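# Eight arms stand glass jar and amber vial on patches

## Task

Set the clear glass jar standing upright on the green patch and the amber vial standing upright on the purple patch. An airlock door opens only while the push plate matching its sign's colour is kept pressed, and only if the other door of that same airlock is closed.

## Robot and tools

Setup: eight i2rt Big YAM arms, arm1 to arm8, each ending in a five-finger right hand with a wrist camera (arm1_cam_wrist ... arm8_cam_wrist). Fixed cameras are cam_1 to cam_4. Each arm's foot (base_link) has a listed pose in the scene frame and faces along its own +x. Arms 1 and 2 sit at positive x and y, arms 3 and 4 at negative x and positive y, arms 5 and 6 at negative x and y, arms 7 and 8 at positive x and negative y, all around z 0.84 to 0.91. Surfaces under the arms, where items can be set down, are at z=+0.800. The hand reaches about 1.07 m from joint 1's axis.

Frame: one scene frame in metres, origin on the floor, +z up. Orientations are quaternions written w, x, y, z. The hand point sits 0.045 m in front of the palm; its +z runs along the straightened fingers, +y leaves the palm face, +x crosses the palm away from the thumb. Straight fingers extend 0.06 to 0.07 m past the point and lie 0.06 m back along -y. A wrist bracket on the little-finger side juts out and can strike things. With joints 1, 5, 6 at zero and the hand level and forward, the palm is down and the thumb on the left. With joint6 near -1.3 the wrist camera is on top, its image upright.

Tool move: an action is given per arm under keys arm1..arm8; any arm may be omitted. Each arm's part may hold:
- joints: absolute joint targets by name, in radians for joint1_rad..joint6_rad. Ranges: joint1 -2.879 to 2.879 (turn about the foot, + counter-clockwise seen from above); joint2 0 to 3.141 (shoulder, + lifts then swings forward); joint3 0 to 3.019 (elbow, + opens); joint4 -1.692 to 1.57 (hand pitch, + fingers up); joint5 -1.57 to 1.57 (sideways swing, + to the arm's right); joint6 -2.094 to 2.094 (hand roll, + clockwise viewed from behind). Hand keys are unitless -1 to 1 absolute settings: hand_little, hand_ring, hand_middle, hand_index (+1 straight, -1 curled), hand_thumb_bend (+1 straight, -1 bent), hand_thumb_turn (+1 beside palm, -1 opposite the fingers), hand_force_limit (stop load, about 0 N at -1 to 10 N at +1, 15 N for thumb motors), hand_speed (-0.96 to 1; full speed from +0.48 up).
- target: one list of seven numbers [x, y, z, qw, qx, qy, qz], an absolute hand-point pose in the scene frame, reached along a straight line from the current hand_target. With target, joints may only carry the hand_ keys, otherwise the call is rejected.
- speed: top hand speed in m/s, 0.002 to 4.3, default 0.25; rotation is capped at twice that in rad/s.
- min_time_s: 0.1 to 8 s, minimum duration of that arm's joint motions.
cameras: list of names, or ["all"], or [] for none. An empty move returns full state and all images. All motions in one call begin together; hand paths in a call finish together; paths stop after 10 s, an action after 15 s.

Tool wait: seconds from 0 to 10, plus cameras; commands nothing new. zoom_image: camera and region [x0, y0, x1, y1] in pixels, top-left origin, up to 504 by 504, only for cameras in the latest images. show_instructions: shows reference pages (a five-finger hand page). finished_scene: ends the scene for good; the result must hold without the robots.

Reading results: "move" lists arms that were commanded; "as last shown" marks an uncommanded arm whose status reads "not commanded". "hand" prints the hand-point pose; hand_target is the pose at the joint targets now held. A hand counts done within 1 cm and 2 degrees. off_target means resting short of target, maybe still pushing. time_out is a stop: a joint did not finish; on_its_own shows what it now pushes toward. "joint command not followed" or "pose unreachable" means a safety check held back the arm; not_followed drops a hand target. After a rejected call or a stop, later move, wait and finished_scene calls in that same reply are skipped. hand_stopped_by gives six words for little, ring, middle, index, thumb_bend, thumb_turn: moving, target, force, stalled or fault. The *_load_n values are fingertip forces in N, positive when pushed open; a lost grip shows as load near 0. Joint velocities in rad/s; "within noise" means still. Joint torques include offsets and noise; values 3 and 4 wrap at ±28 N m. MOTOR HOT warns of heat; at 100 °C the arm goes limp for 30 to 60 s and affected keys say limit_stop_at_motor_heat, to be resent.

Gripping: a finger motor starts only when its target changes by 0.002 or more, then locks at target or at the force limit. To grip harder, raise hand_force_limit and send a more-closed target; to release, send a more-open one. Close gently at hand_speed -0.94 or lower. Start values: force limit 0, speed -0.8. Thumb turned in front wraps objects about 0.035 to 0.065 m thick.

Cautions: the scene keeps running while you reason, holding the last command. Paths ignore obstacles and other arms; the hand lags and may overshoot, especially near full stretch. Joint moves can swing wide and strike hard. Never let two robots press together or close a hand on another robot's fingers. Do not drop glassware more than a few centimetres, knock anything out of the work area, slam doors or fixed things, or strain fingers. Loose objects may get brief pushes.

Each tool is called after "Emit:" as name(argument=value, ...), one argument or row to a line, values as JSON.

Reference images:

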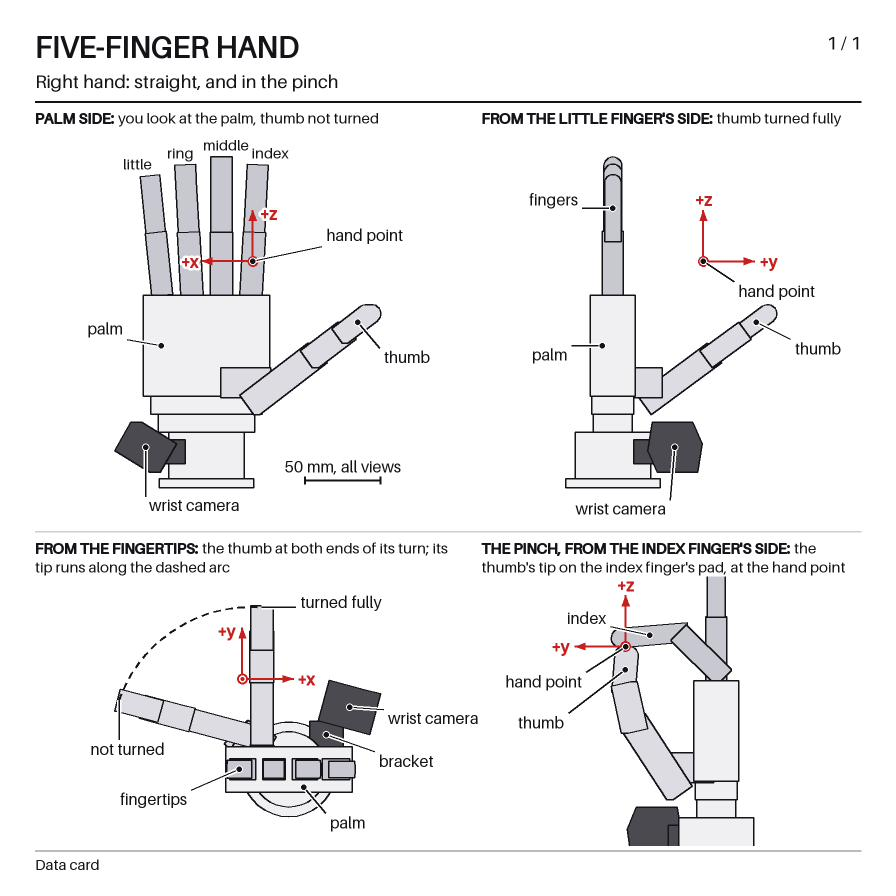

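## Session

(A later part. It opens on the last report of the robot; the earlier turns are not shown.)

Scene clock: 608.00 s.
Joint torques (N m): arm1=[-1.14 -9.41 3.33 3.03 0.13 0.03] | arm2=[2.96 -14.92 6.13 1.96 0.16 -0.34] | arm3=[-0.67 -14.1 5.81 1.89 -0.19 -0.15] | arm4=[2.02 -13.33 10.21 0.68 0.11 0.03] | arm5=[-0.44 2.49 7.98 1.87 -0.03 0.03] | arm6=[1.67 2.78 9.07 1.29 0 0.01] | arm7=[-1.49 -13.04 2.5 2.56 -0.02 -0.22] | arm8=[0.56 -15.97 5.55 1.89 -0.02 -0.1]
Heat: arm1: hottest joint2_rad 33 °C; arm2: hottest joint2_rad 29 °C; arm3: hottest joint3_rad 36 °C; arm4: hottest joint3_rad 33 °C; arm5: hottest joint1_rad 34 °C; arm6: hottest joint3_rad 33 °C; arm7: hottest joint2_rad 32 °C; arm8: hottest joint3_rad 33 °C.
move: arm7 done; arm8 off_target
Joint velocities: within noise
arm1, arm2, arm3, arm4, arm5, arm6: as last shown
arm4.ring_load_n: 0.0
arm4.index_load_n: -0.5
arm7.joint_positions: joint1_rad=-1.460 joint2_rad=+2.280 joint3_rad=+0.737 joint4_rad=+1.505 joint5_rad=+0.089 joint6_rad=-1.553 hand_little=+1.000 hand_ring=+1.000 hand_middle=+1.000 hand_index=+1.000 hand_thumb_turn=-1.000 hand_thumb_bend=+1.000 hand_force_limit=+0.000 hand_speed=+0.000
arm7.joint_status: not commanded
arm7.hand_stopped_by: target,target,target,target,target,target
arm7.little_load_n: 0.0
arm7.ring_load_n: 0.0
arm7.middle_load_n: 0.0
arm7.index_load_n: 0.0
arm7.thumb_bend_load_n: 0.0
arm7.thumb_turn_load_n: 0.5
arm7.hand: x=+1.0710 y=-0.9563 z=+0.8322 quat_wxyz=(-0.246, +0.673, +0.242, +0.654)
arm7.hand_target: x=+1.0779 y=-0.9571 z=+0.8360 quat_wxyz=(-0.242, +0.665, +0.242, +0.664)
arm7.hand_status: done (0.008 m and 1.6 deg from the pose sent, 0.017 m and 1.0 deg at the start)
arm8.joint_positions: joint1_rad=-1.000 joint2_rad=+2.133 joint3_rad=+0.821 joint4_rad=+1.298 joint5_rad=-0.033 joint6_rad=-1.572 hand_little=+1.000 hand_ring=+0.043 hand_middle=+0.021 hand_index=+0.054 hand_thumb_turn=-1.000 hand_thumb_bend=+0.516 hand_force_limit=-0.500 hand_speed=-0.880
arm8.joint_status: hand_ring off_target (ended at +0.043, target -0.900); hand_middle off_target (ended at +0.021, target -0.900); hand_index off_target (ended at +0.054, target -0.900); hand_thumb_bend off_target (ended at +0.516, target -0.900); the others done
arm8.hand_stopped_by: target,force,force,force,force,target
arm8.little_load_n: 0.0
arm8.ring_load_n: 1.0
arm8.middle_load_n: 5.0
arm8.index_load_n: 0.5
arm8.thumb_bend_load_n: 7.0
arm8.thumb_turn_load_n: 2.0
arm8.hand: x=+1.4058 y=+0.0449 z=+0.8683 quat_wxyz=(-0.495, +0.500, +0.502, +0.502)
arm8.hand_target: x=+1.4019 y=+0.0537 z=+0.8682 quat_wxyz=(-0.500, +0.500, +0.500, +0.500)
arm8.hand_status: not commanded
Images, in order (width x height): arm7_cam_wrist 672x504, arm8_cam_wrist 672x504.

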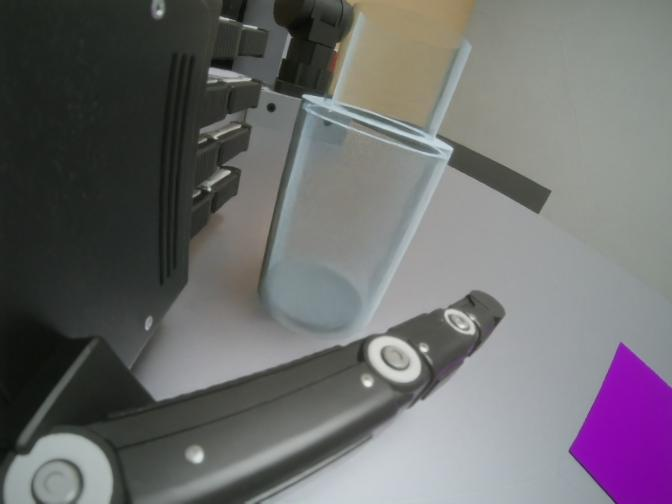

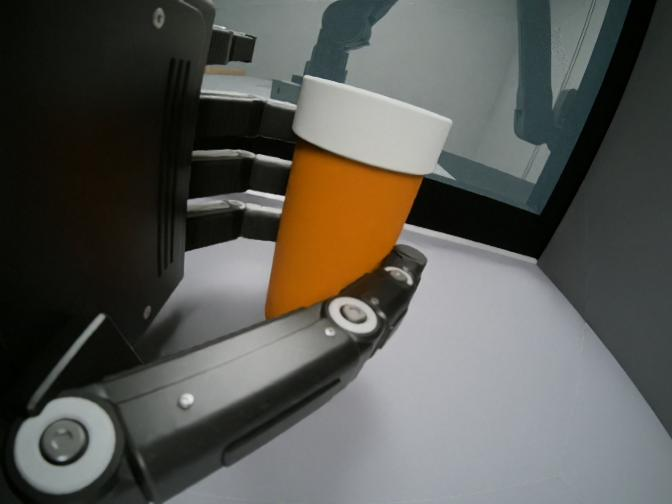

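Emit:
move(
  arm8={"joints": {"hand_index": 1, "hand_middle": 1, "hand_ring": 1, "hand_thumb_bend": 1, "hand_speed": -0.5}},
  arm7={"joints": {"hand_index": -0.9, "hand_middle": -0.9, "hand_thumb_bend": -0.9, "hand_force_limit": -0.45, "hand_speed": -0.88}},
  cameras=["arm7_cam_wrist", "arm8_cam_wrist"],
)

Scene clock: 638.57 s.
Joint torques (N m): arm1=[-1.08 -9.35 3.32 3.06 0.13 0.02] | arm2=[2.78 -14.45 6.08 2.03 0.12 -0.33] | arm3=[-0.62 -14.15 5.76 1.94 -0.21 -0.16] | arm4=[2.08 -13.27 10.22 0.7 0.11 0.03] | arm5=[-0.5 2.49 7.99 1.87 -0.03 0.03] | arm6=[1.61 2.96 9.14 1.33 0 0.01] | arm7=[-1.49 -13.1 2.48 2.56 0.06 -0.23] | arm8=[0.56 -16.09 5.56 1.89 -0.02 -0.09]
Heat: arm1: hottest joint2_rad 33 °C; arm2: hottest joint2_rad 29 °C; arm3: hottest joint3_rad 36 °C; arm4: hottest joint3_rad 33 °C; arm5: hottest joint1_rad 34 °C; arm6: hottest joint3_rad 33 °C; arm7: hottest joint2_rad 32 °C; arm8: hottest joint3_rad 33 °C.
move: arm7 off_target; arm8 done
Joint velocities: within noise
arm1, arm3, arm4, arm5, arm6: as last shown
arm2.joint_positions: joint1_rad=+2.200 joint2_rad=+2.126 joint3_rad=+0.930 joint4_rad=+1.237 joint5_rad=+1.324 joint6_rad=-1.608 hand_little=-1.000 hand_ring=-1.000 hand_middle=-1.000 hand_index=-1.000 hand_thumb_turn=-1.000 hand_thumb_bend=+1.000 hand_force_limit=+0.000 hand_speed=+0.000
arm2.joint_status: not commanded
arm2.hand_stopped_by: target,target,target,target,target,target
arm2.little_load_n: 0.0
arm2.ring_load_n: 0.0
arm2.middle_load_n: 0.0
arm2.index_load_n: 0.0
arm2.thumb_bend_load_n: 0.0
arm2.thumb_turn_load_n: 0.5
arm2.hand: x=+1.7721 y=+0.2897 z=+0.9245 quat_wxyz=(+0.498, +0.498, -0.503, +0.501)
arm2.hand_target: x=+1.7798 y=+0.2901 z=+0.9200 quat_wxyz=(+0.500, +0.500, -0.500, +0.500)
arm2.hand_status: not commanded
arm4.index_load_n: 0.0
arm6.middle_load_n: 0.5
arm7.joint_positions: joint1_rad=-1.460 joint2_rad=+2.280 joint3_rad=+0.737 joint4_rad=+1.505 joint5_rad=+0.087 joint6_rad=-1.553 hand_little=+1.000 hand_ring=+1.000 hand_middle=+0.210 hand_index=+0.232 hand_thumb_turn=-1.000 hand_thumb_bend=+0.606 hand_force_limit=-0.450 hand_speed=-0.880
arm7.joint_status: hand_middle off_target (ended at +0.210, target -0.900); hand_index off_target (ended at +0.232, target -0.900); hand_thumb_bend off_target (ended at +0.606, target -0.900); the others done
arm7.hand_stopped_by: target,target,force,force,force,target
arm7.little_load_n: 0.0
arm7.ring_load_n: 0.0
arm7.middle_load_n: 5.0
arm7.index_load_n: 0.5
arm7.thumb_bend_load_n: 8.0
arm7.thumb_turn_load_n: 0.5
arm7.hand: x=+1.0708 y=-0.9560 z=+0.8322 quat_wxyz=(-0.246, +0.673, +0.243, +0.654)
arm7.hand_target: x=+1.0779 y=-0.9571 z=+0.8360 quat_wxyz=(-0.242, +0.665, +0.242, +0.664)
arm7.hand_status: not commanded
arm8.joint_positions: joint1_rad=-1.000 joint2_rad=+2.134 joint3_rad=+0.821 joint4_rad=+1.298 joint5_rad=-0.033 joint6_rad=-1.572 hand_little=+1.000 hand_ring=+1.000 hand_middle=+1.000 hand_index=+1.000 hand_thumb_turn=-1.000 hand_thumb_bend=+1.000 hand_force_limit=-0.500 hand_speed=-0.500
arm8.joint_status: all done
arm8.hand_stopped_by: target,target,target,target,target,target
arm8.little_load_n: 0.0
arm8.ring_load_n: 0.0
arm8.middle_load_n: 0.0
arm8.index_load_n: 0.0
arm8.thumb_bend_load_n: 0.0
arm8.thumb_turn_load_n: 0.5
arm8.hand: x=+1.4058 y=+0.0448 z=+0.8680 quat_wxyz=(-0.495, +0.500, +0.503, +0.502)
arm8.hand_target: x=+1.4019 y=+0.0537 z=+0.8682 quat_wxyz=(-0.500, +0.500, +0.500, +0.500)
arm8.hand_status: not commanded
Images, in order (width x height): arm7_cam_wrist 672x504, arm8_cam_wrist 672x504.

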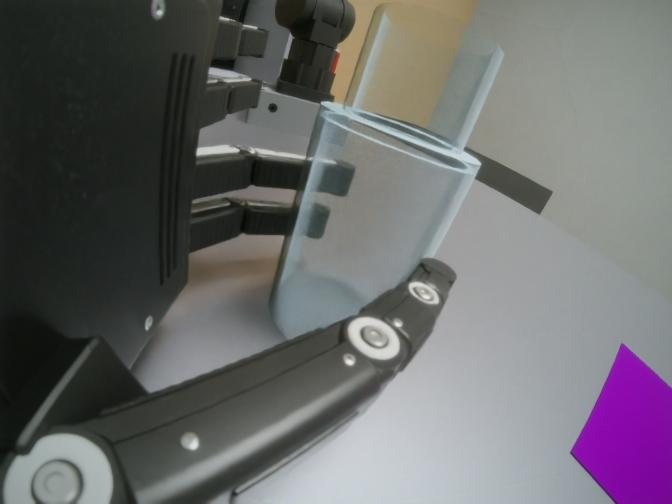

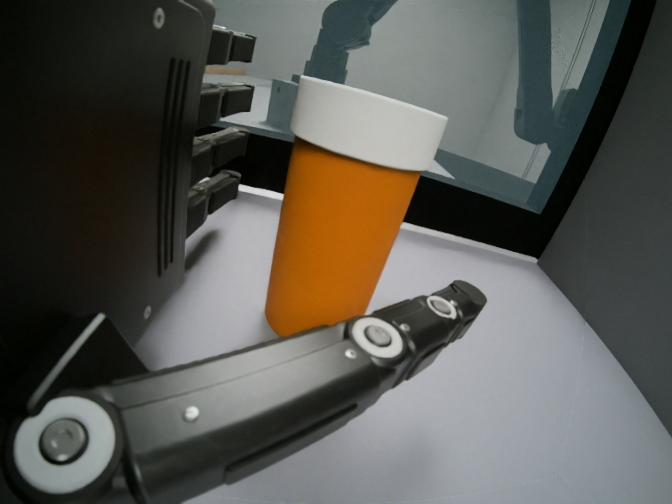

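Emit:
move(
  arm7={"joints": {"hand_index": 1, "hand_middle": 1, "hand_thumb_bend": 1, "hand_speed": -0.5}},
  arm8={"target": [1.413, 0.067, 0.868, -0.5, 0.5, 0.5, 0.5], "speed": 0.08},
  cameras=["arm7_cam_wrist", "arm8_cam_wrist"],
)

Scene clock: 652.37 s.
Joint torques (N m): arm1=[-1.14 -9.35 3.3 3.04 0.13 0.03] | arm2=[2.61 -14.68 6.26 1.91 0.18 -0.35] | arm3=[-0.56 -14.21 5.76 1.92 -0.2 -0.16] | arm4=[2.08 -13.27 10.21 0.68 0.11 0.03] | arm5=[-0.5 2.49 7.98 1.87 -0.03 0.03] | arm6=[1.79 2.96 9.14 1.33 -0.01 0.02] | arm7=[-1.44 -13.1 2.5 2.56 0.06 -0.22] | arm8=[-0.5 -16.38 5.86 1.89 -0.18 -0.09]
Heat: arm1: hottest joint2_rad 33 °C; arm2: hottest joint2_rad 29 °C; arm3: hottest joint3_rad 36 °C; arm4: hottest joint3_rad 33 °C; arm5: hottest joint1_rad 34 °C; arm6: hottest joint3_rad 33 °C; arm7: hottest joint2_rad 32 °C; arm8: hottest joint3_rad 33 °C.
move: arm7 done; arm8 done
Joint velocities: within noise
arm1, arm2, arm3, arm5, arm6: as last shown
arm3.thumb_turn_load_n: -0.5
arm4.joint_positions: joint1_rad=-1.817 joint2_rad=+2.159 joint3_rad=+0.926 joint4_rad=+1.216 joint5_rad=-0.841 joint6_rad=-1.599 hand_little=-1.000 hand_ring=-1.000 hand_middle=-1.000 hand_index=-1.000 hand_thumb_turn=+1.000 hand_thumb_bend=+1.000 hand_force_limit=+0.000 hand_speed=+0.000
arm4.joint_status: not commanded
arm4.hand_stopped_by: target,target,target,target,target,target
arm4.little_load_n: 0.0
arm4.ring_load_n: 0.0
arm4.middle_load_n: 0.0
arm4.index_load_n: 0.0
arm4.thumb_bend_load_n: 0.0
arm4.thumb_turn_load_n: 0.0
arm4.hand: x=-1.7861 y=+0.0882 z=+0.9022 quat_wxyz=(+0.504, +0.496, -0.510, +0.490)
arm4.hand_target: x=-1.7835 y=+0.0615 z=+0.9059 quat_wxyz=(+0.500, +0.500, -0.500, +0.500)
arm4.hand_status: not commanded
arm6.middle_load_n: 0.0
arm7.joint_positions: joint1_rad=-1.460 joint2_rad=+2.280 joint3_rad=+0.737 joint4_rad=+1.505 joint5_rad=+0.087 joint6_rad=-1.553 hand_little=+1.000 hand_ring=+1.000 hand_middle=+1.000 hand_index=+1.000 hand_thumb_turn=-1.000 hand_thumb_bend=+1.000 hand_force_limit=-0.450 hand_speed=-0.500
arm7.joint_status: all done
arm7.hand_stopped_by: target,target,target,target,target,target
arm7.little_load_n: 0.0
arm7.ring_load_n: 0.0
arm7.middle_load_n: 0.0
arm7.index_load_n: 0.0
arm7.thumb_bend_load_n: 0.0
arm7.thumb_turn_load_n: 0.0
arm7.hand: x=+1.0708 y=-0.9560 z=+0.8322 quat_wxyz=(-0.246, +0.673, +0.243, +0.654)
arm7.hand_target: x=+1.0778 y=-0.9571 z=+0.8360 quat_wxyz=(-0.242, +0.665, +0.242, +0.664)
arm7.hand_status: not commanded
arm8.joint_positions: joint1_rad=-1.008 joint2_rad=+2.146 joint3_rad=+0.858 joint4_rad=+1.270 joint5_rad=-0.052 joint6_rad=-1.572 hand_little=+1.000 hand_ring=+1.000 hand_middle=+1.000 hand_index=+1.000 hand_thumb_turn=-1.000 hand_thumb_bend=+1.000 hand_force_limit=-0.500 hand_speed=-0.500
arm8.joint_status: not commanded
arm8.hand_stopped_by: target,target,target,target,target,target
arm8.little_load_n: 0.0
arm8.ring_load_n: 0.0
arm8.middle_load_n: 0.0
arm8.index_load_n: 0.0
arm8.thumb_bend_load_n: 0.0
arm8.thumb_turn_load_n: 0.0
arm8.hand: x=+1.4082 y=+0.0579 z=+0.8672 quat_wxyz=(-0.497, +0.499, +0.505, +0.499)
arm8.hand_target: x=+1.4129 y=+0.0666 z=+0.8679 quat_wxyz=(-0.500, +0.500, +0.500, +0.500)
arm8.hand_status: done (0.010 m and 0.7 deg from the pose sent, 0.023 m and 0.7 deg at the start)
Images, in order (width x height): arm7_cam_wrist 672x504, arm8_cam_wrist 672x504.

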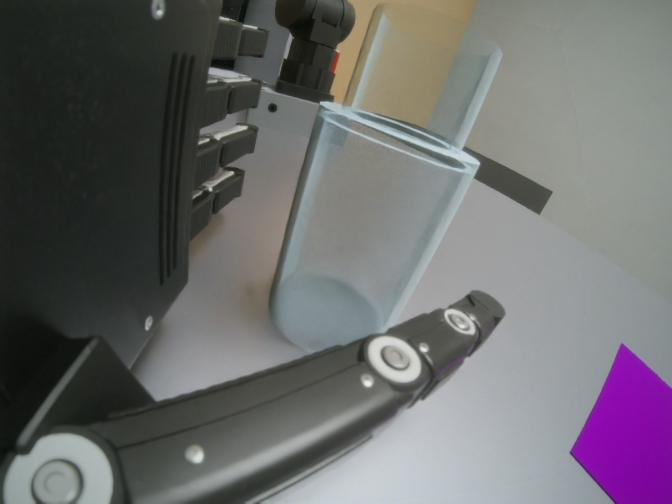

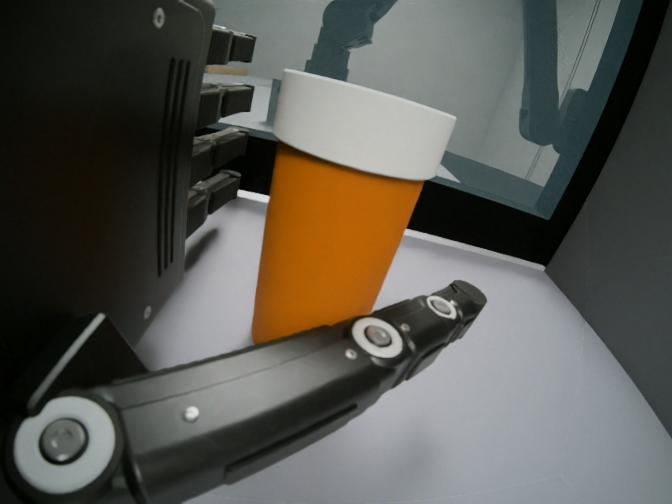

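Emit:
move(
  arm7={"target": [1.096, -0.957, 0.838, -0.2418, 0.6645, 0.2418, 0.6645], "speed": 0.08},
  arm8={"target": [1.421, 0.074, 0.868, -0.5, 0.5, 0.5, 0.5], "speed": 0.08},
  cameras=["arm7_cam_wrist", "arm8_cam_wrist"],
)

Scene clock: 661.37 s.
Joint torques (N m): arm1=[-1.14 -9.29 3.33 3.06 0.13 0.02] | arm2=[2.43 -14.04 6.24 2.15 0.1 -0.33] | arm3=[-0.62 -14.15 5.74 1.91 -0.2 -0.15] | arm4=[2.08 -13.33 10.22 0.68 0.11 0.03] | arm5=[-0.5 2.49 7.99 1.87 -0.03 0.03] | arm6=[1.55 2.9 9.11 1.29 0 0.01] | arm7=[-1.44 -13.74 2.84 1.76 -0.05 -0.22] | arm8=[-0.44 -16.79 6.02 1.85 -0.19 -0.09]
Heat: arm1: hottest joint2_rad 33 °C; arm2: hottest joint2_rad 29 °C; arm3: hottest joint3_rad 36 °C; arm4: hottest joint3_rad 33 °C; arm5: hottest joint1_rad 34 °C; arm6: hottest joint3_rad 33 °C; arm7: hottest joint2_rad 32 °C; arm8: hottest joint3_rad 33 °C.
move: arm7 done; arm8 done
Joint velocities: within noise
arm1, arm2, arm3, arm4, arm5, arm6: as last shown
arm2.thumb_turn_load_n: 0.0
arm3.thumb_turn_load_n: 0.0
arm7.joint_positions: joint1_rad=-1.490 joint2_rad=+2.280 joint3_rad=+0.769 joint4_rad=+1.495 joint5_rad=+0.059 joint6_rad=-1.553 hand_little=+1.000 hand_ring=+1.000 hand_middle=+1.000 hand_index=+1.000 hand_thumb_turn=-1.000 hand_thumb_bend=+1.000 hand_force_limit=-0.450 hand_speed=-0.500
arm7.joint_status: not commanded
arm7.hand_stopped_by: target,target,target,target,target,target
arm7.little_load_n: 0.0
arm7.ring_load_n: 0.0
arm7.middle_load_n: 0.0
arm7.index_load_n: 0.0
arm7.thumb_bend_load_n: 0.0
arm7.thumb_turn_load_n: 0.5
arm7.hand: x=+1.0888 y=-0.9564 z=+0.8383 quat_wxyz=(-0.249, +0.666, +0.239, +0.661)
arm7.hand_target: x=+1.0959 y=-0.9571 z=+0.8380 quat_wxyz=(-0.242, +0.665, +0.242, +0.664)
arm7.hand_status: done (0.007 m and 1.0 deg from the pose sent, 0.026 m and 1.6 deg at the start)
arm8.joint_positions: joint1_rad=-1.024 joint2_rad=+2.153 joint3_rad=+0.880 joint4_rad=+1.255 joint5_rad=-0.067 joint6_rad=-1.572 hand_little=+1.000 hand_ring=+1.000 hand_middle=+1.000 hand_index=+1.000 hand_thumb_turn=-1.000 hand_thumb_bend=+1.000 hand_force_limit=-0.500 hand_speed=-0.500
arm8.joint_status: not commanded
arm8.hand_stopped_by: target,target,target,target,target,target
arm8.little_load_n: 0.0
arm8.ring_load_n: 0.0
arm8.middle_load_n: 0.0
arm8.index_load_n: 0.0
arm8.thumb_bend_load_n: 0.0
arm8.thumb_turn_load_n: 0.0
arm8.hand: x=+1.4162 y=+0.0649 z=+0.8671 quat_wxyz=(-0.497, +0.499, +0.505, +0.499)
arm8.hand_target: x=+1.4210 y=+0.0736 z=+0.8681 quat_wxyz=(-0.500, +0.500, +0.500, +0.500)
arm8.hand_status: done (0.010 m and 0.7 deg from the pose sent, 0.020 m and 0.7 deg at the start)
Images, in order (width x height): arm7_cam_wrist 672x504, arm8_cam_wrist 672x504.

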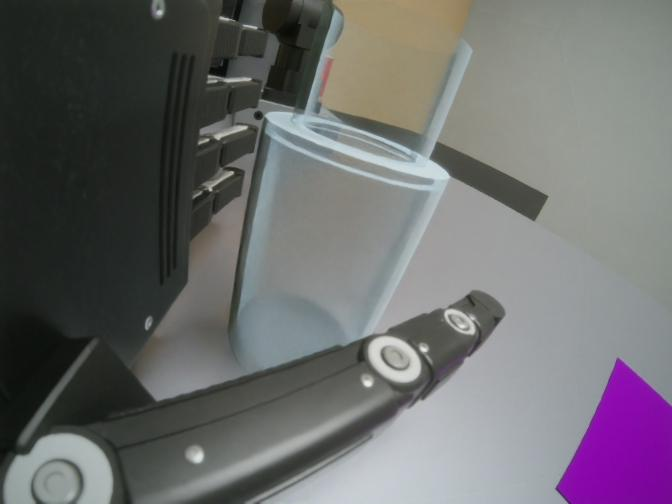

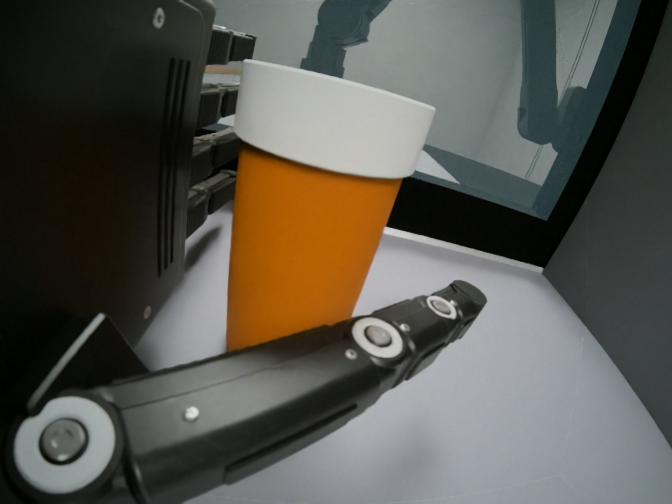

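Emit:
move(
  arm7={"target": [1.104, -0.957, 0.836, -0.2418, 0.6645, 0.2418, 0.6645], "speed": 0.08},
  arm8={"joints": {"hand_index": -0.9, "hand_middle": -0.9, "hand_ring": -0.9, "hand_force_limit": -0.5, "hand_speed": -0.85}},
  cameras=["arm7_cam_wrist", "arm8_cam_wrist"],
)

Scene clock: 679.20 s.
Joint torques (N m): arm1=[-1.03 -9.41 3.34 3.06 0.13 0.01] | arm2=[2.55 -13.86 6.12 1.78 0.09 -0.29] | arm3=[-0.56 -14.27 5.79 1.92 -0.2 -0.15] | arm4=[2.08 -13.33 10.22 0.68 0.11 0.03] | arm5=[-0.5 2.49 7.99 1.87 -0.03 0.03] | arm6=[1.73 3.08 9.09 1.33 0 0.01] | arm7=[-1.49 -13.39 3 1.62 -0.05 -0.23] | arm8=[-0.44 -16.79 5.96 1.87 -0.18 -0.1]
Heat: arm1: hottest joint2_rad 33 °C; arm2: hottest joint2_rad 29 °C; arm3: hottest joint3_rad 36 °C; arm4: hottest joint3_rad 33 °C; arm5: hottest joint1_rad 34 °C; arm6: hottest joint3_rad 33 °C; arm7: hottest joint2_rad 32 °C; arm8: hottest joint3_rad 33 °C.
move: arm7 done; arm8 off_target
Joint velocities: within noise
arm1, arm2, arm3, arm4, arm5, arm6: as last shown
arm2.thumb_turn_load_n: 0.5
arm6.ring_load_n: -0.5
arm7.joint_positions: joint1_rad=-1.502 joint2_rad=+2.283 joint3_rad=+0.786 joint4_rad=+1.484 joint5_rad=+0.046 joint6_rad=-1.553 hand_little=+1.000 hand_ring=+1.000 hand_middle=+1.000 hand_index=+1.000 hand_thumb_turn=-1.000 hand_thumb_bend=+1.000 hand_force_limit=-0.450 hand_speed=-0.500
arm7.joint_status: not commanded
arm7.hand_stopped_by: target,target,target,target,target,target
arm7.little_load_n: 0.0
arm7.ring_load_n: 0.0
arm7.middle_load_n: 0.0
arm7.index_load_n: 0.0
arm7.thumb_bend_load_n: 0.0
arm7.thumb_turn_load_n: 0.5
arm7.hand: x=+1.0966 y=-0.9552 z=+0.8391 quat_wxyz=(-0.250, +0.665, +0.239, +0.662)
arm7.hand_target: x=+1.1038 y=-0.9570 z=+0.8360 quat_wxyz=(-0.242, +0.665, +0.242, +0.664)
arm7.hand_status: done (0.008 m and 1.0 deg from the pose sent, 0.015 m and 1.0 deg at the start)
arm8.joint_positions: joint1_rad=-1.025 joint2_rad=+2.153 joint3_rad=+0.881 joint4_rad=+1.255 joint5_rad=-0.068 joint6_rad=-1.572 hand_little=+1.000 hand_ring=-0.764 hand_middle=-0.806 hand_index=-0.806 hand_thumb_turn=-1.000 hand_thumb_bend=+1.000 hand_force_limit=-0.500 hand_speed=-0.850
arm8.joint_status: hand_ring off_target (ended at -0.764, target -0.900); hand_middle off_target (ended at -0.806, target -0.900); hand_index off_target (ended at -0.806, target -0.900); the others done
arm8.hand_stopped_by: target,force,force,force,target,target
arm8.little_load_n: 0.0
arm8.ring_load_n: 0.5
arm8.middle_load_n: 4.0
arm8.index_load_n: 5.0
arm8.thumb_bend_load_n: 0.5
arm8.thumb_turn_load_n: 0.0
arm8.hand: x=+1.4166 y=+0.0652 z=+0.8670 quat_wxyz=(-0.497, +0.499, +0.505, +0.499)
arm8.hand_target: x=+1.4210 y=+0.0737 z=+0.8682 quat_wxyz=(-0.500, +0.500, +0.500, +0.500)
arm8.hand_status: not commanded
Images, in order (width x height): arm7_cam_wrist 672x504, arm8_cam_wrist 672x504.

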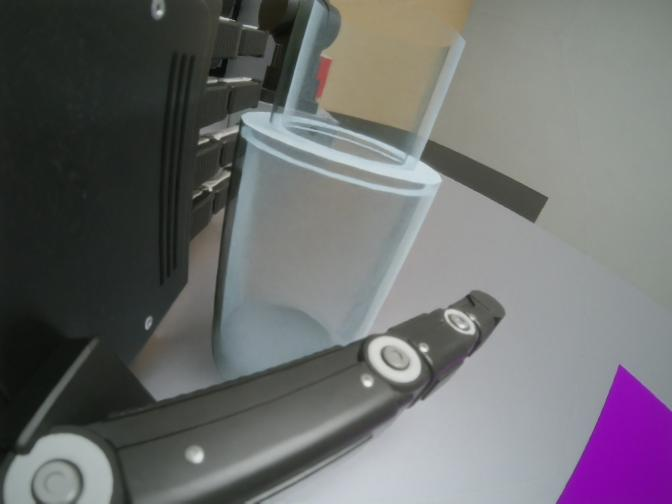

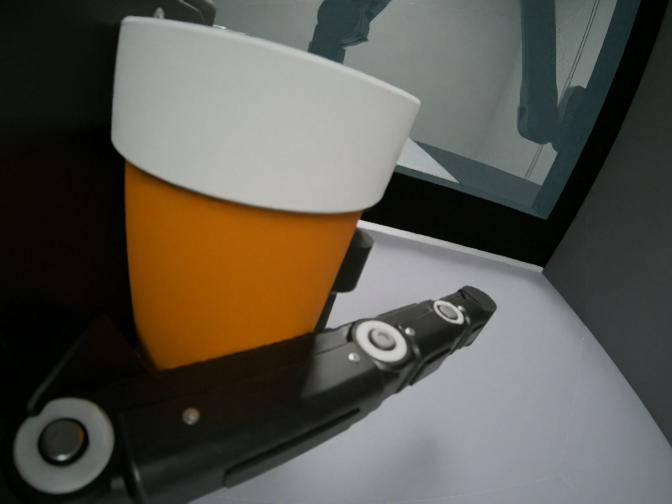

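Emit:
move(
  arm7={"joints": {"hand_index": -0.9, "hand_middle": -0.9, "hand_force_limit": -0.45, "hand_speed": -0.85}},
  arm8={"joints": {"hand_thumb_bend": -0.9}},
  cameras=["arm7_cam_wrist", "arm8_cam_wrist"],
)

Scene clock: 690.20 s.
Joint torques (N m): arm1=[-1.14 -9.47 3.28 3.06 0.13 0.01] | arm2=[2.14 -15.09 6.12 1.87 0.14 -0.33] | arm3=[-0.56 -14.27 5.78 1.89 -0.19 -0.16] | arm4=[2.08 -13.27 10.22 0.66 0.11 0.03] | arm5=[-0.5 2.49 7.98 1.87 -0.03 0.03] | arm6=[1.73 3.08 9.09 1.33 -0.01 0.01] | arm7=[-1.49 -13.51 2.85 1.68 0.02 -0.24] | arm8=[-0.44 -16.67 5.96 1.85 -0.18 -0.1]
Heat: arm1: hottest joint2_rad 33 °C; arm2: hottest joint2_rad 29 °C; arm3: hottest joint3_rad 36 °C; arm4: hottest joint3_rad 33 °C; arm5: hottest joint1_rad 34 °C; arm6: hottest joint3_rad 33 °C; arm7: hottest joint2_rad 32 °C; arm8: hottest joint3_rad 34 °C.
move: arm7 off_target; arm8 off_target
Joint velocities: within noise
arm1, arm2, arm3, arm4: as last shown
arm2.thumb_turn_load_n: 0.0
arm5.joint_positions: joint1_rad=+1.038 joint2_rad=+0.605 joint3_rad=+1.356 joint4_rad=-1.536 joint5_rad=+0.000 joint6_rad=-1.200 hand_little=+1.000 hand_ring=+1.000 hand_middle=+1.000 hand_index=+1.000 hand_thumb_turn=+1.000 hand_thumb_bend=+1.000 hand_force_limit=+0.000 hand_speed=-0.800
arm5.joint_status: not commanded
arm5.hand_stopped_by: target,target,target,target,target,target
arm5.little_load_n: 0.0
arm5.ring_load_n: 0.0
arm5.middle_load_n: 0.0
arm5.index_load_n: 0.0
arm5.thumb_bend_load_n: 0.0
arm5.thumb_turn_load_n: 0.0
arm5.hand: x=-0.6039 y=-1.1555 z=+1.2821 quat_wxyz=(-0.348, +0.675, +0.629, +0.166)
arm5.hand_target: x=-0.6042 y=-1.1547 z=+1.2927 quat_wxyz=(-0.359, +0.671, +0.626, +0.172)
arm5.hand_status: not commanded
arm6.joint_positions: joint1_rad=-0.857 joint2_rad=+0.604 joint3_rad=+1.439 joint4_rad=-1.536 joint5_rad=+0.000 joint6_rad=-1.200 hand_little=+1.000 hand_ring=+1.000 hand_middle=+1.000 hand_index=+1.000 hand_thumb_turn=+1.000 hand_thumb_bend=+1.000 hand_force_limit=+0.000 hand_speed=-0.800
arm6.joint_status: not commanded
arm6.hand_stopped_by: target,target,target,target,target,target
arm6.little_load_n: 0.0
arm6.ring_load_n: 0.0
arm6.middle_load_n: 0.0
arm6.index_load_n: 0.0
arm6.thumb_bend_load_n: 0.0
arm6.thumb_turn_load_n: 0.0
arm6.hand: x=-1.1662 y=-0.6770 z=+1.3182 quat_wxyz=(-0.038, +0.871, -0.258, +0.417)
arm6.hand_target: x=-1.1668 y=-0.6769 z=+1.3261 quat_wxyz=(-0.039, +0.866, -0.256, +0.427)
arm6.hand_status: not commanded
arm7.joint_positions: joint1_rad=-1.502 joint2_rad=+2.284 joint3_rad=+0.788 joint4_rad=+1.483 joint5_rad=+0.045 joint6_rad=-1.553 hand_little=+1.000 hand_ring=+1.000 hand_middle=-0.277 hand_index=-0.277 hand_thumb_turn=-1.000 hand_thumb_bend=+1.000 hand_force_limit=-0.450 hand_speed=-0.850
arm7.joint_status: hand_middle off_target (ended at -0.277, target -0.900); hand_index off_target (ended at -0.277, target -0.900); the others done
arm7.hand_stopped_by: target,target,force,force,target,target
arm7.little_load_n: 0.0
arm7.ring_load_n: 0.0
arm7.middle_load_n: 3.5
arm7.index_load_n: 5.0
arm7.thumb_bend_load_n: 0.5
arm7.thumb_turn_load_n: 0.0
arm7.hand: x=+1.0969 y=-0.9546 z=+0.8386 quat_wxyz=(-0.250, +0.665, +0.239, +0.662)
arm7.hand_target: x=+1.1038 y=-0.9570 z=+0.8360 quat_wxyz=(-0.242, +0.664, +0.242, +0.664)
arm7.hand_status: not commanded
arm8.joint_positions: joint1_rad=-1.025 joint2_rad=+2.153 joint3_rad=+0.881 joint4_rad=+1.255 joint5_rad=-0.068 joint6_rad=-1.572 hand_little=+1.000 hand_ring=-0.764 hand_middle=-0.806 hand_index=-0.806 hand_thumb_turn=-1.000 hand_thumb_bend=+0.947 hand_force_limit=-0.500 hand_speed=-0.850
arm8.joint_status: hand_thumb_bend off_target (ended at +0.947, target -0.900)
arm8.hand_stopped_by: target,force,force,force,force,target
arm8.little_load_n: 0.0
arm8.ring_load_n: 1.0
arm8.middle_load_n: 5.0
arm8.index_load_n: 6.5
arm8.thumb_bend_load_n: 3.5
arm8.thumb_turn_load_n: 0.5
arm8.hand: x=+1.4166 y=+0.0652 z=+0.8670 quat_wxyz=(-0.497, +0.499, +0.505, +0.499)
arm8.hand_target: x=+1.4210 y=+0.0737 z=+0.8682 quat_wxyz=(-0.500, +0.500, +0.500, +0.500)
arm8.hand_status: not commanded
Images, in order (width x height): arm7_cam_wrist 672x504, arm8_cam_wrist 672x504.

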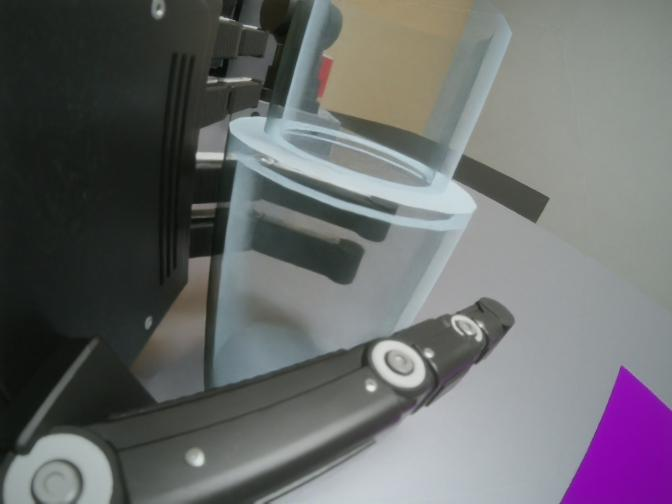

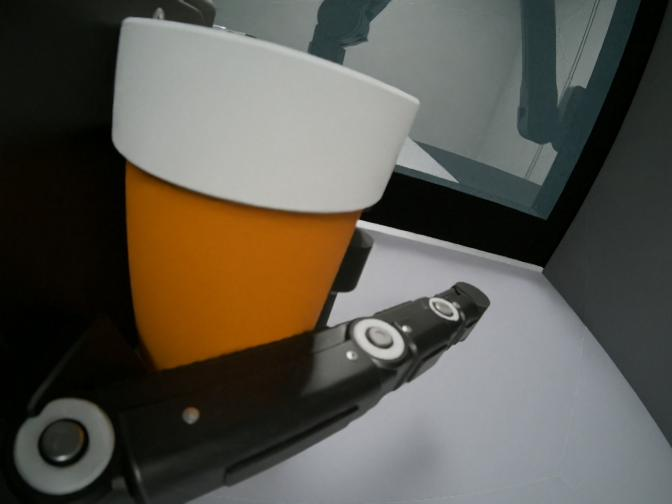

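Emit:
move(
  arm7={"joints": {"hand_thumb_bend": -0.9}},
  arm8={"target": [1.421, 0.072, 0.90, -0.5, 0.5, 0.5, 0.5], "speed": 0.1},
  cameras=["arm7_cam_wrist", "arm8_cam_wrist"],
)

Scene clock: 714.43 s.
Joint torques (N m): arm1=[-1.14 -9.47 3.3 3.08 0.13 0.02] | arm2=[3.31 -15.09 6.04 2.07 0.14 -0.31] | arm3=[-0.67 -14.33 5.78 1.91 -0.2 -0.15] | arm4=[2.14 -13.27 10.22 0.66 0.11 0.03] | arm5=[-0.5 2.49 7.99 1.87 -0.03 0.03] | arm6=[1.61 2.9 9.13 1.33 -0.01 -0.01] | arm7=[-1.55 -13.51 2.84 1.68 0.02 -0.24] | arm8=[-0.5 -18.73 4.81 1.96 -0.19 -0.11]
Heat: arm1: hottest joint2_rad 32 °C; arm2: hottest joint2_rad 29 °C; arm3: hottest joint3_rad 36 °C; arm4: hottest joint3_rad 33 °C; arm5: hottest joint1_rad 34 °C; arm6: hottest joint3_rad 33 °C; arm7: hottest joint2_rad 32 °C; arm8: hottest joint3_rad 34 °C.
move: arm7 off_target; arm8 off_target
Joint velocities: within noise
arm1, arm2, arm3, arm4, arm5, arm6: as last shown
arm3.little_load_n: 0.5
arm5.ring_load_n: -0.5
arm7.joint_positions: joint1_rad=-1.502 joint2_rad=+2.284 joint3_rad=+0.788 joint4_rad=+1.483 joint5_rad=+0.045 joint6_rad=-1.553 hand_little=+1.000 hand_ring=+1.000 hand_middle=-0.277 hand_index=-0.277 hand_thumb_turn=-1.000 hand_thumb_bend=+0.989 hand_force_limit=-0.450 hand_speed=-0.850
arm7.joint_status: hand_thumb_bend off_target (ended at +0.989, target -0.900)
arm7.hand_stopped_by: target,target,force,force,force,target
arm7.little_load_n: 0.0
arm7.ring_load_n: 0.0
arm7.middle_load_n: 4.0
arm7.index_load_n: 5.5
arm7.thumb_bend_load_n: 4.5
arm7.thumb_turn_load_n: 0.0
arm7.hand: x=+1.0969 y=-0.9546 z=+0.8386 quat_wxyz=(-0.250, +0.665, +0.239, +0.662)
arm7.hand_target: x=+1.1038 y=-0.9570 z=+0.8360 quat_wxyz=(-0.242, +0.664, +0.242, +0.664)
arm7.hand_status: not commanded
arm8.joint_positions: joint1_rad=-1.025 joint2_rad=+2.090 joint3_rad=+0.881 joint4_rad=+1.185 joint5_rad=-0.068 joint6_rad=-1.572 hand_little=+1.000 hand_ring=-0.764 hand_middle=-0.806 hand_index=-0.806 hand_thumb_turn=-1.000 hand_thumb_bend=+0.947 hand_force_limit=-0.500 hand_speed=-0.850
arm8.joint_status: not commanded
arm8.hand_stopped_by: target,force,force,force,force,target
arm8.little_load_n: 0.0
arm8.ring_load_n: 1.0
arm8.middle_load_n: 5.0
arm8.index_load_n: 6.5
arm8.thumb_bend_load_n: 4.0
arm8.thumb_turn_load_n: 0.5
arm8.hand: x=+1.4167 y=+0.0694 z=+0.8889 quat_wxyz=(-0.495, +0.501, +0.507, +0.497)
arm8.hand_target: x=+1.4210 y=+0.0720 z=+0.9000 quat_wxyz=(-0.500, +0.500, +0.500, +0.500)
arm8.hand_status: off_target (0.012 m and 1.0 deg from the pose sent, 0.034 m and 0.7 deg at the start)
Images, in order (width x height): arm7_cam_wrist 672x504, arm8_cam_wrist 672x504.

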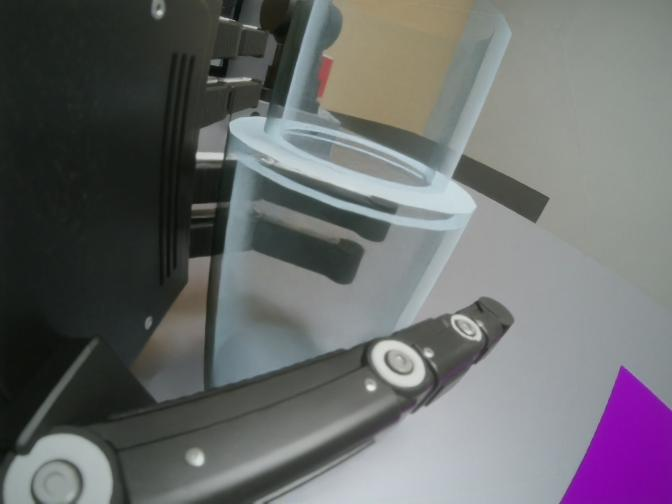

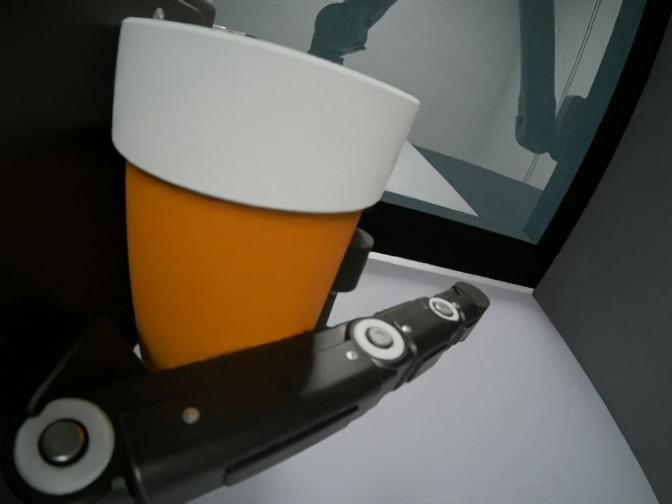

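Emit:
move(
  arm7={"target": [1.100, -0.957, 0.91, -0.2418, 0.6645, 0.2418, 0.6645], "speed": 0.15},
  arm8={"target": [1.415, -0.10, 0.94, -0.5, 0.5, 0.5, 0.5], "speed": 0.15},
  cameras=["arm7_cam_wrist"],
)

Emit:
move(
  arm7={"target": [0.854, -1.112, 1.15, -0.2418, 0.6645, 0.2418, 0.6645], "speed": 0.3},
  arm8={"target": [1.39, -0.25, 1.15, -0.5, 0.5, 0.5, 0.5], "speed": 0.3},
  cameras=["arm7_cam_wrist", "arm8_cam_wrist", "cam_4"],
)

Scene clock: 721.93 s.
Joint torques (N m): arm1=[-1.2 -9.29 3.34 3.06 0.13 0.02] | arm2=[1.96 -14.15 6.22 2.19 0.12 -0.31] | arm3=[-0.56 -14.21 5.76 1.91 -0.2 -0.15] | arm4=[2.08 -13.33 10.22 0.68 0.11 0.03] | arm5=[-0.44 2.49 7.99 1.87 -0.03 0.03] | arm6=[1.67 2.9 9.1 1.29 -0.01 0.02] | arm7=[-1.08 -16.79 2.71 1.94 0.19 -0.2] | arm8=[-0.62 -12.34 3.1 3.08 -0.19 -0.11]
Heat: arm1: hottest joint2_rad 32 °C; arm2: hottest joint2_rad 29 °C; arm3: hottest joint3_rad 36 °C; arm4: hottest joint3_rad 33 °C; arm5: hottest joint1_rad 34 °C; arm6: hottest joint3_rad 33 °C; arm7: hottest joint2_rad 32 °C; arm8: hottest joint3_rad 33 °C.
move: arm7 off_target; arm8 off_target
Joint velocities: within noise
arm1.joint_positions: joint1_rad=-2.234 joint2_rad=+2.002 joint3_rad=+0.650 joint4_rad=+1.341 joint5_rad=-1.270 joint6_rad=-1.581 hand_little=-1.000 hand_ring=-1.000 hand_middle=-1.000 hand_index=-1.000 hand_thumb_turn=+1.000 hand_thumb_bend=+1.000 hand_force_limit=+0.000 hand_speed=+0.000
arm1.joint_status: not commanded
arm1.hand_stopped_by: target,target,target,target,target,target
arm1.little_load_n: 0.0
arm1.ring_load_n: 0.0
arm1.middle_load_n: 0.0
arm1.index_load_n: 0.0
arm1.thumb_bend_load_n: 0.0
arm1.thumb_turn_load_n: 0.0
arm1.hand: x=+0.2845 y=+1.7802 z=+0.9106 quat_wxyz=(+0.705, -0.002, -0.709, -0.001)
arm1.hand_target: x=+0.2800 y=+1.7800 z=+0.9102 quat_wxyz=(+0.707, +0.000, -0.707, +0.000)
arm1.hand_status: not commanded
arm2, arm4, arm5, arm6: as last shown
arm3.joint_positions: joint1_rad=+2.250 joint2_rad=+2.236 joint3_rad=+1.039 joint4_rad=+1.200 joint5_rad=+1.331 joint6_rad=-1.604 hand_little=-1.000 hand_ring=-1.000 hand_middle=-1.000 hand_index=-1.000 hand_thumb_turn=+1.000 hand_thumb_bend=+1.000 hand_force_limit=+0.000 hand_speed=+0.000
arm3.joint_status: not commanded
arm3.hand_stopped_by: target,target,target,target,target,target
arm3.little_load_n: 0.0
arm3.ring_load_n: 0.0
arm3.middle_load_n: 0.0
arm3.index_load_n: 0.0
arm3.thumb_bend_load_n: 0.5
arm3.thumb_turn_load_n: 0.0
arm3.hand: x=-0.2826 y=+1.7700 z=+0.9090 quat_wxyz=(+0.009, +0.711, +0.008, +0.704)
arm3.hand_target: x=-0.2801 y=+1.7796 z=+0.9100 quat_wxyz=(+0.000, +0.708, +0.000, +0.707)
arm3.hand_status: not commanded
arm5.ring_load_n: 0.0
arm7.joint_positions: joint1_rad=-1.502 joint2_rad=+2.093 joint3_rad=+0.732 joint4_rad=+1.312 joint5_rad=+0.047 joint6_rad=-1.557 hand_little=+1.000 hand_ring=+1.000 hand_middle=-0.277 hand_index=-0.277 hand_thumb_turn=-1.000 hand_thumb_bend=+0.989 hand_force_limit=-0.450 hand_speed=-0.850
arm7.joint_status: not commanded
arm7.hand_stopped_by: target,target,force,force,force,target
arm7.little_load_n: 0.0
arm7.ring_load_n: 0.0
arm7.middle_load_n: 4.0
arm7.index_load_n: 5.5
arm7.thumb_bend_load_n: 4.5
arm7.thumb_turn_load_n: 0.5
arm7.hand: x=+1.0951 y=-0.9570 z=+0.8886 quat_wxyz=(-0.243, +0.677, +0.245, +0.651)
arm7.hand_target: x=+1.0999 y=-0.9569 z=+0.9098 quat_wxyz=(-0.242, +0.664, +0.242, +0.665)
arm7.hand_status: off_target (0.022 m and 2.1 deg from the pose sent, 0.071 m and 1.1 deg at the start)
arm8.joint_positions: joint1_rad=-1.044 joint2_rad=+1.769 joint3_rad=+0.390 joint4_rad=+1.331 joint5_rad=-0.089 joint6_rad=-1.572 hand_little=+1.000 hand_ring=-0.764 hand_middle=-0.806 hand_index=-0.806 hand_thumb_turn=-1.000 hand_thumb_bend=+0.947 hand_force_limit=-0.500 hand_speed=-0.850
arm8.joint_status: not commanded
arm8.hand_stopped_by: target,force,force,force,force,target
arm8.little_load_n: 0.0
arm8.ring_load_n: 1.0
arm8.middle_load_n: 5.0
arm8.index_load_n: 6.5
arm8.thumb_bend_load_n: 3.5
arm8.thumb_turn_load_n: 0.5
arm8.hand: x=+1.4113 y=-0.1000 z=+0.9263 quat_wxyz=(-0.491, +0.507, +0.512, +0.490)
arm8.hand_target: x=+1.4150 y=-0.1000 z=+0.9399 quat_wxyz=(-0.500, +0.500, +0.500, +0.500)
arm8.hand_status: off_target (0.014 m and 2.3 deg from the pose sent, 0.177 m and 1.0 deg at the start)
Images, in order (width x height): arm7_cam_wrist 672x504.

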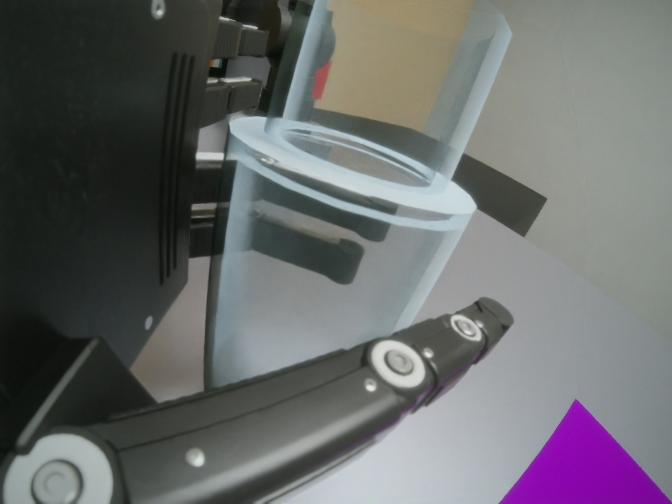

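Scene clock: 724.47 s.
Joint torques (N m): arm1=[-1.14 -9.41 3.32 3.1 0.13 0.02] | arm2=[2.9 -13.86 6.12 1.96 0.13 -0.37] | arm3=[-0.56 -14.21 5.78 1.91 -0.2 -0.16] | arm4=[2.02 -13.33 10.21 0.66 0.11 0.03] | arm5=[-0.5 2.49 7.99 1.87 -0.03 0.03] | arm6=[1.67 2.9 9.14 1.32 -0.01 0.01] | arm7=[-0.38 0.5 13.78 1.84 0.01 0.03] | arm8=[0.85 0.32 13.71 1.99 0.01 -0.1]
Heat: arm1: hottest joint2_rad 32 °C; arm2: hottest joint2_rad 29 °C; arm3: hottest joint3_rad 36 °C; arm4: hottest joint3_rad 33 °C; arm5: hottest joint1_rad 34 °C; arm6: hottest joint3_rad 33 °C; arm7: hottest joint2_rad 32 °C; arm8: hottest joint3_rad 34 °C.
move: arm7 off_target; arm8 off_target
Joint velocities: within noise
arm1, arm2, arm3, arm4, arm5, arm6: as last shown
arm1.thumb_turn_load_n: 0.5
arm2.thumb_turn_load_n: 0.5
arm3.thumb_bend_load_n: -0.5
arm4.ring_load_n: 0.5
arm6.ring_load_n: -0.5
arm7.joint_positions: joint1_rad=-1.155 joint2_rad=+0.395 joint3_rad=+0.246 joint4_rad=+0.060 joint5_rad=+0.407 joint6_rad=-1.572 hand_little=+1.000 hand_ring=+1.000 hand_middle=-0.277 hand_index=-0.277 hand_thumb_turn=-1.000 hand_thumb_bend=+0.989 hand_force_limit=-0.450 hand_speed=-0.850
arm7.joint_status: not commanded
arm7.hand_stopped_by: target,target,force,force,force,target
arm7.little_load_n: 0.0
arm7.ring_load_n: 0.0
arm7.middle_load_n: 4.0
arm7.index_load_n: 5.5
arm7.thumb_bend_load_n: 4.5
arm7.thumb_turn_load_n: 1.0
arm7.hand: x=+0.8529 y=-1.1187 z=+1.1096 quat_wxyz=(-0.219, +0.682, +0.260, +0.647)
arm7.hand_target: x=+0.8529 y=-1.1139 z=+1.1493 quat_wxyz=(-0.242, +0.664, +0.242, +0.664)
arm7.hand_status: off_target (0.041 m and 4.4 deg from the pose sent, 0.388 m and 2.1 deg at the start)
arm8.joint_positions: joint1_rad=-1.001 joint2_rad=+0.413 joint3_rad=+0.309 joint4_rad=+0.040 joint5_rad=-0.033 joint6_rad=-1.572 hand_little=+1.000 hand_ring=-0.764 hand_middle=-0.806 hand_index=-0.806 hand_thumb_turn=-1.000 hand_thumb_bend=+0.947 hand_force_limit=-0.500 hand_speed=-0.850
arm8.joint_status: not commanded
arm8.hand_stopped_by: target,force,force,force,force,target
arm8.little_load_n: 0.0
arm8.ring_load_n: 1.0
arm8.middle_load_n: 5.0
arm8.index_load_n: 6.5
arm8.thumb_bend_load_n: 3.5
arm8.thumb_turn_load_n: 0.5
arm8.hand: x=+1.3930 y=-0.2560 z=+1.1123 quat_wxyz=(-0.483, +0.513, +0.514, +0.490)
arm8.hand_target: x=+1.3899 y=-0.2523 z=+1.1497 quat_wxyz=(-0.500, +0.500, +0.500, +0.500)
arm8.hand_status: off_target (0.038 m and 3.2 deg from the pose sent, 0.270 m and 2.3 deg at the start)
Images, in order (width x height): arm7_cam_wrist 672x504, arm8_cam_wrist 672x504, cam_4 896x504.

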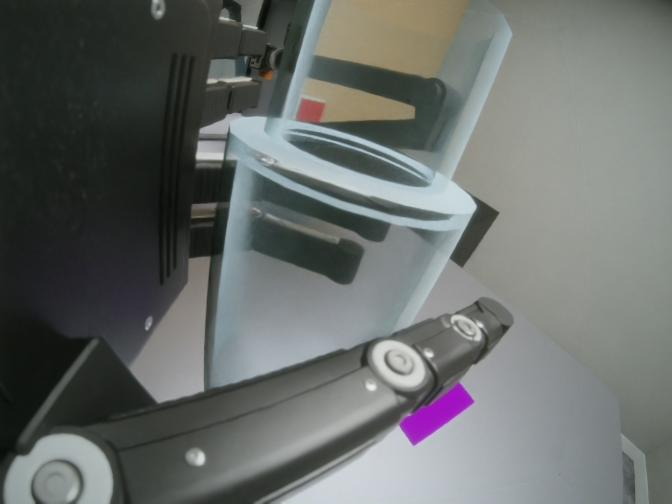

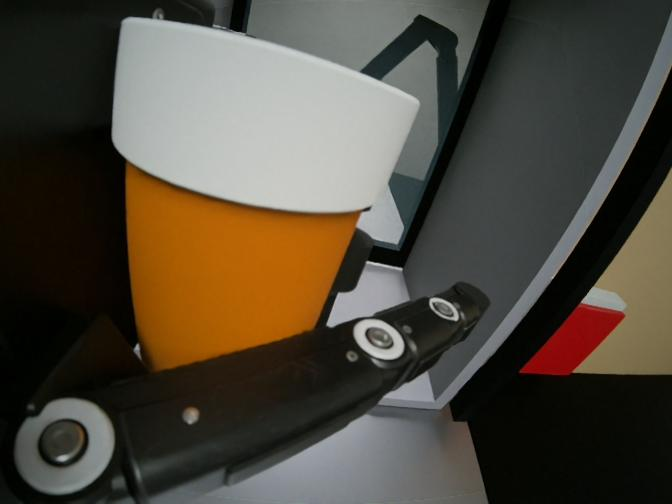

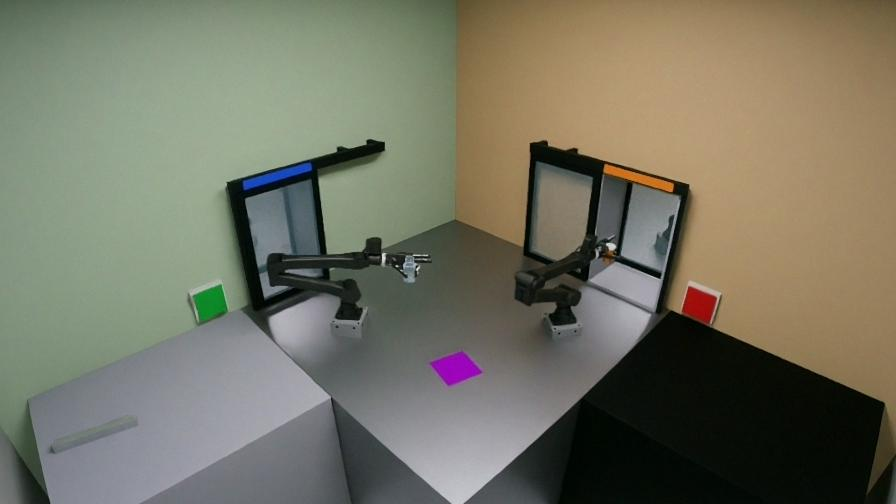

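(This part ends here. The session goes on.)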